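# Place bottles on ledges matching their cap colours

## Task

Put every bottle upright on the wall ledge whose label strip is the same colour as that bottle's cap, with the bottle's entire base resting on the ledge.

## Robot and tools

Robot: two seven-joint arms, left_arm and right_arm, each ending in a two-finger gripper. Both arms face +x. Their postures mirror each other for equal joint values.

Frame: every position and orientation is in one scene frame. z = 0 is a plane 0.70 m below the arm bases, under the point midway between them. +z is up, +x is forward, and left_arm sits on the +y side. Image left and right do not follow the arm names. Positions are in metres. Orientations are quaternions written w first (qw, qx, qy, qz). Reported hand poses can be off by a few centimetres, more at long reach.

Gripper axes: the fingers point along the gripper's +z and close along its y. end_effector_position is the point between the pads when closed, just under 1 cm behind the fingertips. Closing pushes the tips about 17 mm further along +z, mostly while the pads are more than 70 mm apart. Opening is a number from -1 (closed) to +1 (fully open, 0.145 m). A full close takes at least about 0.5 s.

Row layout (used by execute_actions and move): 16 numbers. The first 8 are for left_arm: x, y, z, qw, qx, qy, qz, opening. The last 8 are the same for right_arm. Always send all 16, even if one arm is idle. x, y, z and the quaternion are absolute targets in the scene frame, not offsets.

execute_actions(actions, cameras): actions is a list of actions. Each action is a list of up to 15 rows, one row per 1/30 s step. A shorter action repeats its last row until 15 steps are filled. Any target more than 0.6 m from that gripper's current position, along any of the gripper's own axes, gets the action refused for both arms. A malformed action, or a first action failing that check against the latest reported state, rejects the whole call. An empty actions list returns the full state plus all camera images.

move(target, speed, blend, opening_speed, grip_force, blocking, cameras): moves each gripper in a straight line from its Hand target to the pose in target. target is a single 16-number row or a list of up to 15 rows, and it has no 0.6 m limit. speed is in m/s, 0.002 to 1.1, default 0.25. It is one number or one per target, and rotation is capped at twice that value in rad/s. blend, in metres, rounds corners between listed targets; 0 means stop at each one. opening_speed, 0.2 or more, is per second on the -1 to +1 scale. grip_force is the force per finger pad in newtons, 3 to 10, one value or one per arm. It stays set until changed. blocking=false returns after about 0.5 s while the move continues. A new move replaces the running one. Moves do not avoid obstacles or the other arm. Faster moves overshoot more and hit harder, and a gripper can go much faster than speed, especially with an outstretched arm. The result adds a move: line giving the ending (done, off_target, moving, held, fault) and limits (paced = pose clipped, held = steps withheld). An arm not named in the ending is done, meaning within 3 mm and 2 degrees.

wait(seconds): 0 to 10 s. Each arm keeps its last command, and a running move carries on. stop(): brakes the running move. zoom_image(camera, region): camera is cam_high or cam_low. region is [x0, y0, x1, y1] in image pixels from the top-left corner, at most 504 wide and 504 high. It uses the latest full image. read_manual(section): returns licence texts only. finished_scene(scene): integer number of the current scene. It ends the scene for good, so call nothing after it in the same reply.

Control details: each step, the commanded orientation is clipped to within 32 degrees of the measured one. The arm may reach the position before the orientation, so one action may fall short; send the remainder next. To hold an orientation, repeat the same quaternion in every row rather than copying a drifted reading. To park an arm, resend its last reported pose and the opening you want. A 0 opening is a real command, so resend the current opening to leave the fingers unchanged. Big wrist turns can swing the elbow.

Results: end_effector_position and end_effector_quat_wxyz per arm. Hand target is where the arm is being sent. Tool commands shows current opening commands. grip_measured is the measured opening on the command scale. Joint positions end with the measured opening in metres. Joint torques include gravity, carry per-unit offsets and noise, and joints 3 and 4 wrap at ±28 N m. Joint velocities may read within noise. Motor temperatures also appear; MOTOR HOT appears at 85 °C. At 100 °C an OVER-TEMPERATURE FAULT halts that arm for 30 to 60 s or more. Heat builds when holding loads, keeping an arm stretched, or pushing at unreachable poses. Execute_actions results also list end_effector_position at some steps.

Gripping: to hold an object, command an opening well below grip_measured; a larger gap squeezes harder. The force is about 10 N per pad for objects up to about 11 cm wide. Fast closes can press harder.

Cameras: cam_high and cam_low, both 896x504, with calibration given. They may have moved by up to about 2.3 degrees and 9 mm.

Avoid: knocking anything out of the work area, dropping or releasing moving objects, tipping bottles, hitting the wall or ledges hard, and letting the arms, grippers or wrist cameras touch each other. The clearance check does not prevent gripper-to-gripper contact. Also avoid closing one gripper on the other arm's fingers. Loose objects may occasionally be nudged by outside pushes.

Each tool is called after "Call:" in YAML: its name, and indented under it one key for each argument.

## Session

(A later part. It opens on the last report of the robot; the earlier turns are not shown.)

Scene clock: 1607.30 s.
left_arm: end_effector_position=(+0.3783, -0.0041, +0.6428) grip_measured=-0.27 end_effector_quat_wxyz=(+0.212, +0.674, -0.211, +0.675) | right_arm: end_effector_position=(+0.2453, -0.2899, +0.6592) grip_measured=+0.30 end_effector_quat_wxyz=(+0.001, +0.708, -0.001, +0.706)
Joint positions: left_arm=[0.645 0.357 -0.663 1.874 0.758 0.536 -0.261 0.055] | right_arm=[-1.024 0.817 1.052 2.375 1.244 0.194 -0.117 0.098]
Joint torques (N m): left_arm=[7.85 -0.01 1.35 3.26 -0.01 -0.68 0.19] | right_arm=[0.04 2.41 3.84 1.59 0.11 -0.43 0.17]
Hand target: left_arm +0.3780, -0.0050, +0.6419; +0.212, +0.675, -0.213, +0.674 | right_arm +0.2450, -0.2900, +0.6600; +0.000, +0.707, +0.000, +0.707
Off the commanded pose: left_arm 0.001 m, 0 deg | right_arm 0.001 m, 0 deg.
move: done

Call:
move:
  target:
    - [0.378,-0.005,0.684,0.2126,0.6744,-0.2126,0.6744,-0.6,0.245,-0.29,0.66,0,0.7071,0,0.7071,0.3]
    - [0.296,0.06,0.692,0.2126,0.6744,-0.2126,0.6744,-0.6,0.245,-0.29,0.66,0,0.7071,0,0.7071,0.3]
    - [0.237,0.25,0.72,0,0.7071,0,0.7071,-0.6,0.245,-0.29,0.66,0,0.7071,0,0.7071,0.3]
    - [0.237,0.35,0.775,0,0.7071,0,0.7071,-0.6,0.245,-0.29,0.66,0,0.7071,0,0.7071,0.3]
    - [0.25,0.40,0.787,0,0.7071,0,0.7071,-0.6,0.245,-0.29,0.66,0,0.7071,0,0.7071,0.3]
    - [0.367,0.40,0.787,0,0.7071,0,0.7071,-0.6,0.245,-0.29,0.66,0,0.7071,0,0.7071,0.3]
  speed: [0.1,0.15,0.2,0.2,0.2,0.15]
  blend: [0.005,0.02,0.03,0.03,0.01,0]
  cameras: ["all"]

Scene clock: 1635.87 s.
left_arm: end_effector_position=(+0.3675, +0.3986, +0.7855) grip_measured=-0.27 end_effector_quat_wxyz=(+0.001, +0.711, -0.003, +0.703) | right_arm: end_effector_position=(+0.2453, -0.2899, +0.6592) grip_measured=+0.30 end_effector_quat_wxyz=(+0.001, +0.708, -0.001, +0.706)
Joint positions: left_arm=[-0.865 1.614 1.269 1.409 1.527 0.414 0.138 0.055] | right_arm=[-1.024 0.817 1.052 2.375 1.244 0.194 -0.117 0.098]
Joint torques (N m): left_arm=[5 4.84 3.37 0.32 0.29 -0.99 0] | right_arm=[-0.04 2.41 3.75 1.5 0.11 -0.44 0.14]
Hand target: left_arm +0.3669, +0.4000, +0.7871; +0.000, +0.707, +0.000, +0.707 | right_arm +0.2450, -0.2900, +0.6600; +0.000, +0.707, +0.000, +0.707
Off the commanded pose: left_arm 0.002 m, 1 deg | right_arm 0.001 m, 0 deg.
move: done; blend cut to 0.0265 m at target 4

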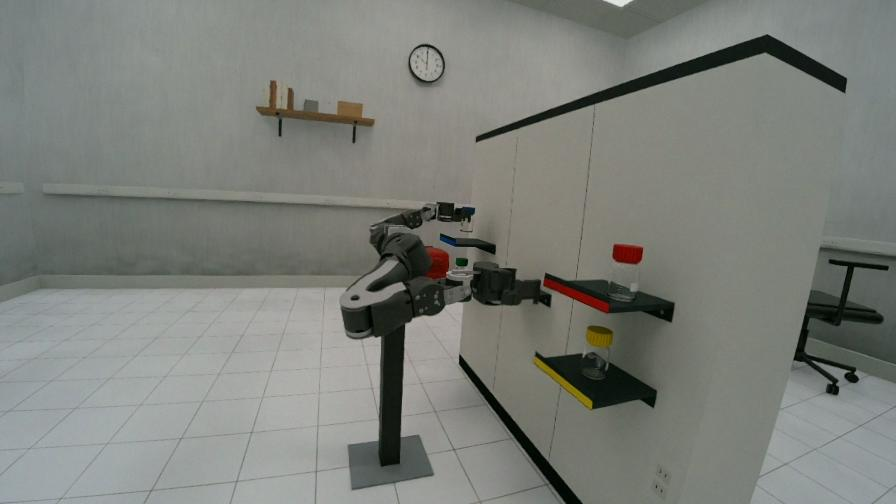

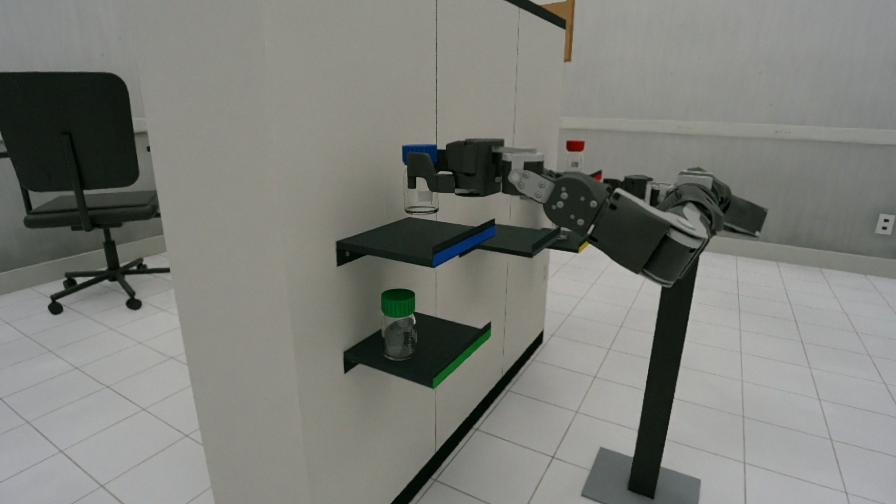

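Call:
move:
  target:
    - [0.367,0.40,0.752,0,0.7071,0,0.7071,-0.6,0.245,-0.29,0.66,0,0.7071,0,0.7071,0.3]
    - [0.367,0.40,0.739,0,0.7071,0,0.7071,-0.6,0.245,-0.29,0.66,0,0.7071,0,0.7071,0.3]
  speed: [0.08,0.03]
  blend: [0.002,0]

Scene clock: 1641.80 s.
left_arm: end_effector_position=(+0.3669, +0.3986, +0.7461) grip_measured=-0.27 end_effector_quat_wxyz=(+0.002, +0.699, -0.003, +0.715) | right_arm: end_effector_position=(+0.2453, -0.2899, +0.6592) grip_measured=+0.30 end_effector_quat_wxyz=(+0.001, +0.708, -0.001, +0.706)
Joint positions: left_arm=[-0.977 1.543 1.21 1.475 1.533 0.207 0.132 0.055] | right_arm=[-1.024 0.817 1.052 2.375 1.244 0.194 -0.117 0.098]
Joint torques (N m): left_arm=[3.1 4.05 2.24 0.76 0.19 -0.36 -0.06] | right_arm=[-0.01 2.44 3.88 1.51 0.12 -0.42 0.19]
Hand target: left_arm +0.3669, +0.4000, +0.7390; +0.000, +0.707, +0.000, +0.707 | right_arm +0.2450, -0.2900, +0.6600; +0.000, +0.707, +0.000, +0.707
Off the commanded pose: left_arm 0.007 m, 1 deg | right_arm 0.001 m, 0 deg.
move: off_target (left_arm)

Call:
move:
  target:
    - [0.367,0.40,0.744,0,0.7071,0,0.7071,0.3,0.245,-0.29,0.66,0,0.7071,0,0.7071,0.3]
    - [0.24,0.395,0.752,0,0.7071,0,0.7071,0.3,0.245,-0.29,0.66,0,0.7071,0,0.7071,0.3]
  speed: [0.05,0.12]
  blend: [0,0]
  cameras: ["all"]

Call:
zoom_image:
  camera: "cam_low"
  region: [320, 120, 640, 400]

Call:
zoom_image:
  camera: "cam_high"
  region: [420, 190, 700, 430]

Scene clock: 1652.77 s.
left_arm: end_effector_position=(+0.2397, +0.3962, +0.7522) grip_measured=+0.30 end_effector_quat_wxyz=(-0.002, +0.706, +0.003, +0.708) | right_arm: end_effector_position=(+0.2453, -0.2899, +0.6592) grip_measured=+0.30 end_effector_quat_wxyz=(+0.001, +0.708, -0.001, +0.706)
Joint positions: left_arm=[-0.954 1.021 1.575 1.867 1.399 0.596 0.301 0.098] | right_arm=[-1.024 0.817 1.052 2.375 1.244 0.194 -0.117 0.098]
Joint torques (N m): left_arm=[0.75 4.89 2.69 1.09 0.21 -0.5 0.23] | right_arm=[-0.09 2.47 3.88 1.47 0.11 -0.43 0.17]
Hand target: left_arm +0.2400, +0.3949, +0.7520; +0.000, +0.707, +0.000, +0.707 | right_arm +0.2450, -0.2900, +0.6600; +0.000, +0.707, +0.000, +0.707
Off the commanded pose: left_arm 0.001 m, 0 deg | right_arm 0.001 m, 0 deg.
joint sent to its limit (left arm) — joint 3 (upper arm roll), upper limit. The joint targets still meet the commanded pose.
move: done

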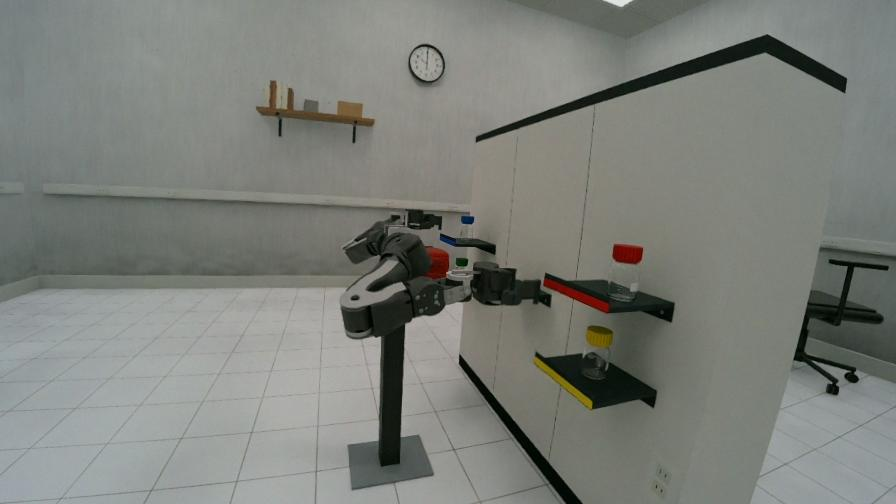

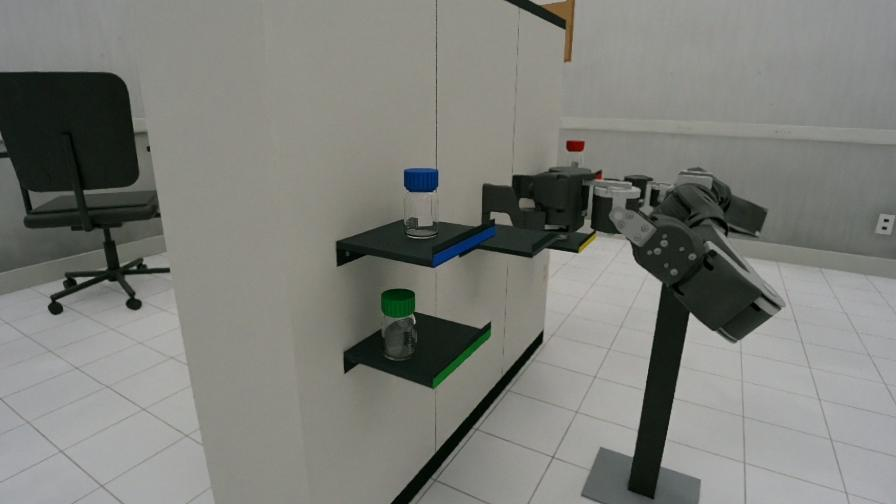

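Scaled by 1.575 from the camera's 896x504 image, which has a finer 1280x720 frame.

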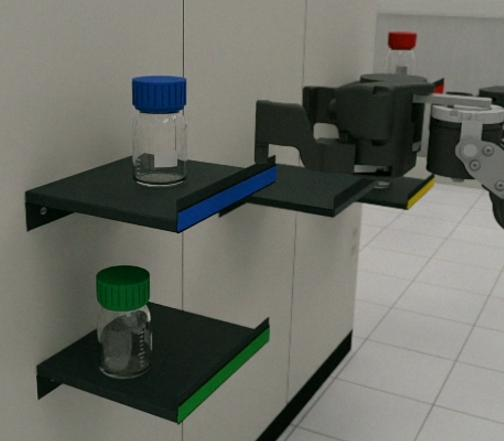

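Scaled by 1.800 from the camera's 896x504 image, which has a finer 1280x720 frame.

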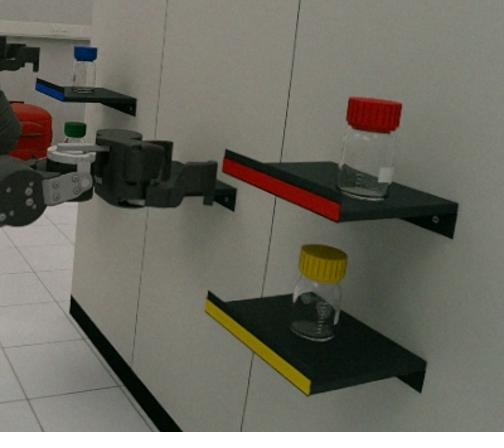

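Call:
move:
  target:
    - [0.24,0.33,0.73,0,0.7071,0,0.7071,0.3,0.245,-0.29,0.66,0,0.7071,0,0.7071,0.3]
    - [0.262,0.22,0.69,0.0923,0.7010,-0.0923,0.7010,0.3,0.245,-0.29,0.66,0,0.7071,0,0.7071,0.3]
    - [0.305,0.06,0.655,0.2126,0.6744,-0.2126,0.6744,0.3,0.245,-0.29,0.66,0,0.7071,0,0.7071,0.3]
  speed: [0.3,0.3,0.3]
  blend: [0.02,0.03,0]

Scene clock: 1680.67 s.
left_arm: end_effector_position=(+0.3050, +0.0613, +0.6563) grip_measured=+0.30 end_effector_quat_wxyz=(+0.223, +0.675, -0.227, +0.665) | right_arm: end_effector_position=(+0.2453, -0.2899, +0.6592) grip_measured=+0.30 end_effector_quat_wxyz=(+0.001, +0.708, -0.001, +0.706)
Joint positions: left_arm=[-1.407 2.011 1.152 2.296 1.448 -0.235 -0.517 0.098] | right_arm=[-1.024 0.817 1.052 2.375 1.244 0.194 -0.117 0.098]
Joint torques (N m): left_arm=[5.1 0.62 2.76 0.77 -0.05 -0.49 0.21] | right_arm=[-0.01 2.49 3.79 1.5 0.13 -0.42 0.17]
Hand target: left_arm +0.3045, +0.0609, +0.6552; +0.225, +0.676, -0.229, +0.663 | right_arm +0.2450, -0.2900, +0.6600; +0.000, +0.707, +0.000, +0.707
Off the commanded pose: left_arm 0.002 m, 2 deg | right_arm 0.001 m, 0 deg.
joint read past its limit (left arm) — joint 2 (shoulder roll), upper limit.
joint sent to its limit (left arm) — joint 1 (shoulder pitch), lower limit; joint 2 (shoulder roll), upper limit. The joint targets are off in orientation, not in position.
move: done

Call:
move:
  target:
    - [0.28,0.17,0.69,0.0923,0.7010,-0.0923,0.7010,0.0,0.245,-0.29,0.66,0,0.7071,0,0.7071,0.3]
    - [0.235,0.32,0.79,0,0.7071,0,0.7071,0.0,0.245,-0.29,0.66,0,0.7071,0,0.7071,0.3]
  speed: [0.25,0.25]
  blend: [0.02,0]

Call:
move:
  target:
    - [0.24,0.27,0.70,0,0.7071,0,0.7071,0.0,0.245,-0.29,0.66,0,0.7071,0,0.7071,0.3]
    - [0.305,0.06,0.655,0.2126,0.6744,-0.2126,0.6744,0.0,0.245,-0.29,0.66,0,0.7071,0,0.7071,0.3]
  speed: [0.25,0.25]
  blend: [0.02,0]

Scene clock: 1713.33 s.
left_arm: end_effector_position=(+0.2351, +0.3210, +0.7897) grip_measured=+0.00 end_effector_quat_wxyz=(-0.012, +0.682, -0.030, +0.731) | right_arm: end_effector_position=(+0.2453, -0.2899, +0.6592) grip_measured=+0.30 end_effector_quat_wxyz=(+0.001, +0.708, -0.001, +0.706)
Joint positions: left_arm=[-0.72 1.069 1.57 2.17 1.585 0.781 -0.051 0.076] | right_arm=[-1.024 0.817 1.052 2.375 1.244 0.194 -0.117 0.098]
Joint torques (N m): left_arm=[0.54 5.24 2.39 -0.35 0.13 -0.56 0.2] | right_arm=[0.01 2.52 3.78 1.52 0.13 -0.43 0.19]
Hand target: left_arm +0.2351, +0.3202, +0.7897; -0.010, +0.683, -0.032, +0.730 | right_arm +0.2450, -0.2900, +0.6600; +0.000, +0.707, +0.000, +0.707
Off the commanded pose: left_arm 0.001 m, 5 deg | right_arm 0.001 m, 0 deg.
joint sent to its limit (left arm) — joint 5 (forearm roll), upper limit; joint 6 (wrist pitch), upper limit. The joint targets are off in orientation, not in position.
move: off_target (left_arm)

Scene clock: 1715.70 s.
left_arm: end_effector_position=(+0.3049, +0.0613, +0.6560) grip_measured=+0.00 end_effector_quat_wxyz=(+0.223, +0.676, -0.227, +0.665) | right_arm: end_effector_position=(+0.2453, -0.2899, +0.6592) grip_measured=+0.30 end_effector_quat_wxyz=(+0.001, +0.708, -0.001, +0.706)
Joint positions: left_arm=[-1.407 2.011 1.151 2.296 1.448 -0.235 -0.517 0.076] | right_arm=[-1.024 0.817 1.052 2.375 1.244 0.194 -0.117 0.098]
Joint torques (N m): left_arm=[5.1 0.59 3 0.75 -0.07 -0.5 0.23] | right_arm=[0.04 2.33 3.89 1.54 0.14 -0.43 0.16]
Hand target: left_arm +0.3046, +0.0609, +0.6553; +0.225, +0.676, -0.229, +0.663 | right_arm +0.2450, -0.2900, +0.6600; +0.000, +0.707, +0.000, +0.707
Off the commanded pose: left_arm 0.002 m, 2 deg | right_arm 0.001 m, 0 deg.
joint read past its limit (left arm) — joint 2 (shoulder roll), upper limit.
joint sent to its limit (left arm) — joint 1 (shoulder pitch), lower limit; joint 2 (shoulder roll), upper limit. The joint targets are off in orientation, not in position.
move: done

Call:
move:
  target:
    - [0.25,0.24,0.60,0,0.7071,0,0.7071,0.0,0.245,-0.29,0.66,0,0.7071,0,0.7071,0.3]
    - [0.24,0.33,0.37,0,0.7071,0,0.7071,0.0,0.245,-0.29,0.66,0,0.7071,0,0.7071,0.3]
  speed: [0.3,0.3]
  blend: [0.03,0]

Call:
move:
  target:
    - [0.255,0.26,0.56,0,0.7071,0,0.7071,0.0,0.245,-0.29,0.66,0,0.7071,0,0.7071,0.3]
    - [0.28,0.19,0.60,0.0923,0.7010,-0.0923,0.7010,0.0,0.245,-0.29,0.66,0,0.7071,0,0.7071,0.3]
    - [0.305,0.06,0.655,0.2126,0.6744,-0.2126,0.6744,0.0,0.245,-0.29,0.66,0,0.7071,0,0.7071,0.3]
  speed: [0.3,0.3,0.3]
  blend: [0.03,0.03,0]

Scene clock: 1743.67 s.
left_arm: end_effector_position=(+0.2401, +0.3304, +0.3703) grip_measured=+0.00 end_effector_quat_wxyz=(-0.001, +0.707, +0.001, +0.707) | right_arm: end_effector_position=(+0.2453, -0.2899, +0.6592) grip_measured=+0.30 end_effector_quat_wxyz=(+0.001, +0.708, -0.001, +0.706)
Joint positions: left_arm=[-0.357 0.573 -0.016 1.037 0.793 -0.787 0.382 0.076] | right_arm=[-1.024 0.817 1.052 2.375 1.244 0.194 -0.117 0.098]
Joint torques (N m): left_arm=[1.52 4.44 1.68 2.66 0.21 -0.6 0.26] | right_arm=[-0.07 2.44 3.84 1.54 0.12 -0.44 0.19]
Hand target: left_arm +0.2400, +0.3300, +0.3701; +0.000, +0.707, +0.000, +0.707 | right_arm +0.2450, -0.2900, +0.6600; +0.000, +0.707, +0.000, +0.707
Off the commanded pose: left_arm 0.001 m, 0 deg | right_arm 0.001 m, 0 deg.
joint sent to its limit (left arm) — joint 6 (wrist pitch), lower limit. The joint targets still meet the commanded pose.
move: done

Scene clock: 1745.87 s.
left_arm: end_effector_position=(+0.3041, +0.0596, +0.6566) grip_measured=+0.00 end_effector_quat_wxyz=(+0.214, +0.671, -0.215, +0.676) | right_arm: end_effector_position=(+0.2453, -0.2899, +0.6592) grip_measured=+0.30 end_effector_quat_wxyz=(+0.001, +0.708, -0.001, +0.706)
Joint positions: left_arm=[0.395 0.777 -0.471 2.313 1.024 0.497 -0.33 0.076] | right_arm=[-1.024 0.817 1.052 2.375 1.244 0.194 -0.117 0.098]
Joint torques (N m): left_arm=[4.97 1.62 1.54 2.14 0.03 -0.53 -0.06] | right_arm=[-0.09 2.41 3.9 1.52 0.12 -0.43 0.19]
Hand target: left_arm +0.3050, +0.0600, +0.6550; +0.213, +0.674, -0.213, +0.674 | right_arm +0.2450, -0.2900, +0.6600; +0.000, +0.707, +0.000, +0.707
Off the commanded pose: left_arm 0.002 m, 0 deg | right_arm 0.001 m, 0 deg.
move: done

Call:
move:
  target:
    - [0.378,0.01,0.68,0.2126,0.6744,-0.2126,0.6744,0.0,0.245,-0.29,0.66,0,0.7071,0,0.7071,0.3]
    - [0.37,0.15,0.72,0.0923,0.7010,-0.0923,0.7010,0.0,0.245,-0.29,0.66,0,0.7071,0,0.7071,0.3]
    - [0.367,0.27,0.785,0,0.7071,0,0.7071,0.0,0.245,-0.29,0.66,0,0.7071,0,0.7071,0.3]
  speed: [0.3,0.3,0.3]
  blend: [0.02,0.03,0]

Call:
move:
  target:
    - [0.37,0.15,0.72,0.0923,0.7010,-0.0923,0.7010,0.0,0.245,-0.29,0.66,0,0.7071,0,0.7071,0.3]
    - [0.378,0.01,0.68,0.2126,0.6744,-0.2126,0.6744,0.0,0.245,-0.29,0.66,0,0.7071,0,0.7071,0.3]
  speed: [0.3,0.3]
  blend: [0.02,0]

Scene clock: 1761.60 s.
left_arm: end_effector_position=(+0.3664, +0.2719, +0.7869) grip_measured=+0.00 end_effector_quat_wxyz=(-0.003, +0.705, +0.003, +0.709) | right_arm: end_effector_position=(+0.2453, -0.2899, +0.6592) grip_measured=+0.30 end_effector_quat_wxyz=(+0.001, +0.708, -0.001, +0.706)
Joint positions: left_arm=[0.857 1.114 -0.166 1.916 1.492 0.781 -0.56 0.076] | right_arm=[-1.024 0.817 1.052 2.375 1.244 0.194 -0.117 0.098]
Joint torques (N m): left_arm=[5.84 3.15 1.78 0.88 -0.02 -0.53 0.21] | right_arm=[-0.09 2.39 3.84 1.5 0.11 -0.41 0.18]
Hand target: left_arm +0.3670, +0.2699, +0.7849; +0.000, +0.707, +0.000, +0.707 | right_arm +0.2450, -0.2900, +0.6600; +0.000, +0.707, +0.000, +0.707
Off the commanded pose: left_arm 0.003 m, 1 deg | right_arm 0.001 m, 0 deg.
move: done

Scene clock: 1763.07 s.
left_arm: end_effector_position=(+0.3775, +0.0099, +0.6798) grip_measured=+0.00 end_effector_quat_wxyz=(+0.212, +0.675, -0.212, +0.674) | right_arm: end_effector_position=(+0.2453, -0.2899, +0.6592) grip_measured=+0.30 end_effector_quat_wxyz=(+0.001, +0.708, -0.001, +0.706)
Joint positions: left_arm=[0.861 0.518 -0.765 1.925 1.068 0.524 -0.408 0.076] | right_arm=[-1.024 0.817 1.052 2.375 1.244 0.194 -0.117 0.098]
Joint torques (N m): left_arm=[8.66 0.62 2.36 1.95 -0.1 -0.68 0.23] | right_arm=[0.04 2.41 3.79 1.42 0.12 -0.42 0.18]
Hand target: left_arm +0.3779, +0.0099, +0.6801; +0.213, +0.674, -0.213, +0.674 | right_arm +0.2450, -0.2900, +0.6600; +0.000, +0.707, +0.000, +0.707
Off the commanded pose: left_arm 0.001 m, 0 deg | right_arm 0.001 m, 0 deg.
move: done

Call:
move:
  target:
    - [0.305,0.06,0.655,0.2126,0.6744,-0.2126,0.6744,0.0,0.245,-0.29,0.66,0,0.7071,0,0.7071,0.3]
    - [0.295,0.20,0.72,0.0923,0.7010,-0.0923,0.7010,0.0,0.245,-0.29,0.66,0,0.7071,0,0.7071,0.3]
    - [0.285,0.32,0.755,0,0.7071,0,0.7071,0.0,0.245,-0.29,0.66,0,0.7071,0,0.7071,0.3]
  speed: [0.3,0.3,0.3]
  blend: [0.02,0.03,0]

Call:
move:
  target:
    - [0.35,0.30,0.755,0,0.7071,0,0.7071,0.0,0.245,-0.29,0.66,0,0.7071,0,0.7071,0.3]
    - [0.35,0.22,0.775,0.0,0.7071,0,0.7071,0.0,0.245,-0.29,0.66,0,0.7071,0,0.7071,0.3]
    - [0.37,0.15,0.72,0.0923,0.7010,-0.0923,0.7010,0.0,0.245,-0.29,0.66,0,0.7071,0,0.7071,0.3]
    - [0.378,0.01,0.68,0.2126,0.6744,-0.2126,0.6744,0.0,0.245,-0.29,0.66,0,0.7071,0,0.7071,0.3]
  speed: [0.3,0.3,0.3,0.3]
  blend: [0.0,0.02,0.02,0]

Scene clock: 1787.60 s.
left_arm: end_effector_position=(+0.2849, +0.3212, +0.7551) grip_measured=+0.00 end_effector_quat_wxyz=(+0.000, +0.706, +0.004, +0.708) | right_arm: end_effector_position=(+0.2453, -0.2899, +0.6592) grip_measured=+0.30 end_effector_quat_wxyz=(+0.001, +0.708, -0.001, +0.706)
Joint positions: left_arm=[-0.322 1.114 1.019 2.113 1.479 0.764 -0.208 0.076] | right_arm=[-1.024 0.817 1.052 2.375 1.244 0.194 -0.117 0.098]
Joint torques (N m): left_arm=[2.41 6.63 2.33 0.87 0 -0.54 0.24] | right_arm=[0.01 2.31 3.84 1.52 0.11 -0.44 0.18]
Hand target: left_arm +0.2850, +0.3200, +0.7551; +0.000, +0.707, +0.000, +0.707 | right_arm +0.2450, -0.2900, +0.6600; +0.000, +0.707, +0.000, +0.707
Off the commanded pose: left_arm 0.001 m, 0 deg | right_arm 0.001 m, 0 deg.
move: done

Scene clock: 1790.27 s.
left_arm: end_effector_position=(+0.3776, +0.0100, +0.6795) grip_measured=+0.00 end_effector_quat_wxyz=(+0.212, +0.675, -0.212, +0.674) | right_arm: end_effector_position=(+0.2453, -0.2899, +0.6592) grip_measured=+0.30 end_effector_quat_wxyz=(+0.001, +0.708, -0.001, +0.706)
Joint positions: left_arm=[0.901 0.552 -0.821 1.925 1.114 0.48 -0.434 0.076] | right_arm=[-1.024 0.817 1.052 2.375 1.244 0.194 -0.117 0.098]
Joint torques (N m): left_arm=[8.69 0.65 2.55 1.84 -0.12 -0.68 0.23] | right_arm=[-0.01 2.52 3.78 1.58 0.12 -0.43 0.17]
Hand target: left_arm +0.3780, +0.0100, +0.6799; +0.213, +0.674, -0.213, +0.674 | right_arm +0.2450, -0.2900, +0.6600; +0.000, +0.707, +0.000, +0.707
Off the commanded pose: left_arm 0.001 m, 0 deg | right_arm 0.001 m, 0 deg.
move: done

Call:
finished_scene:
  scene: 1

The scene is finished: the task was done.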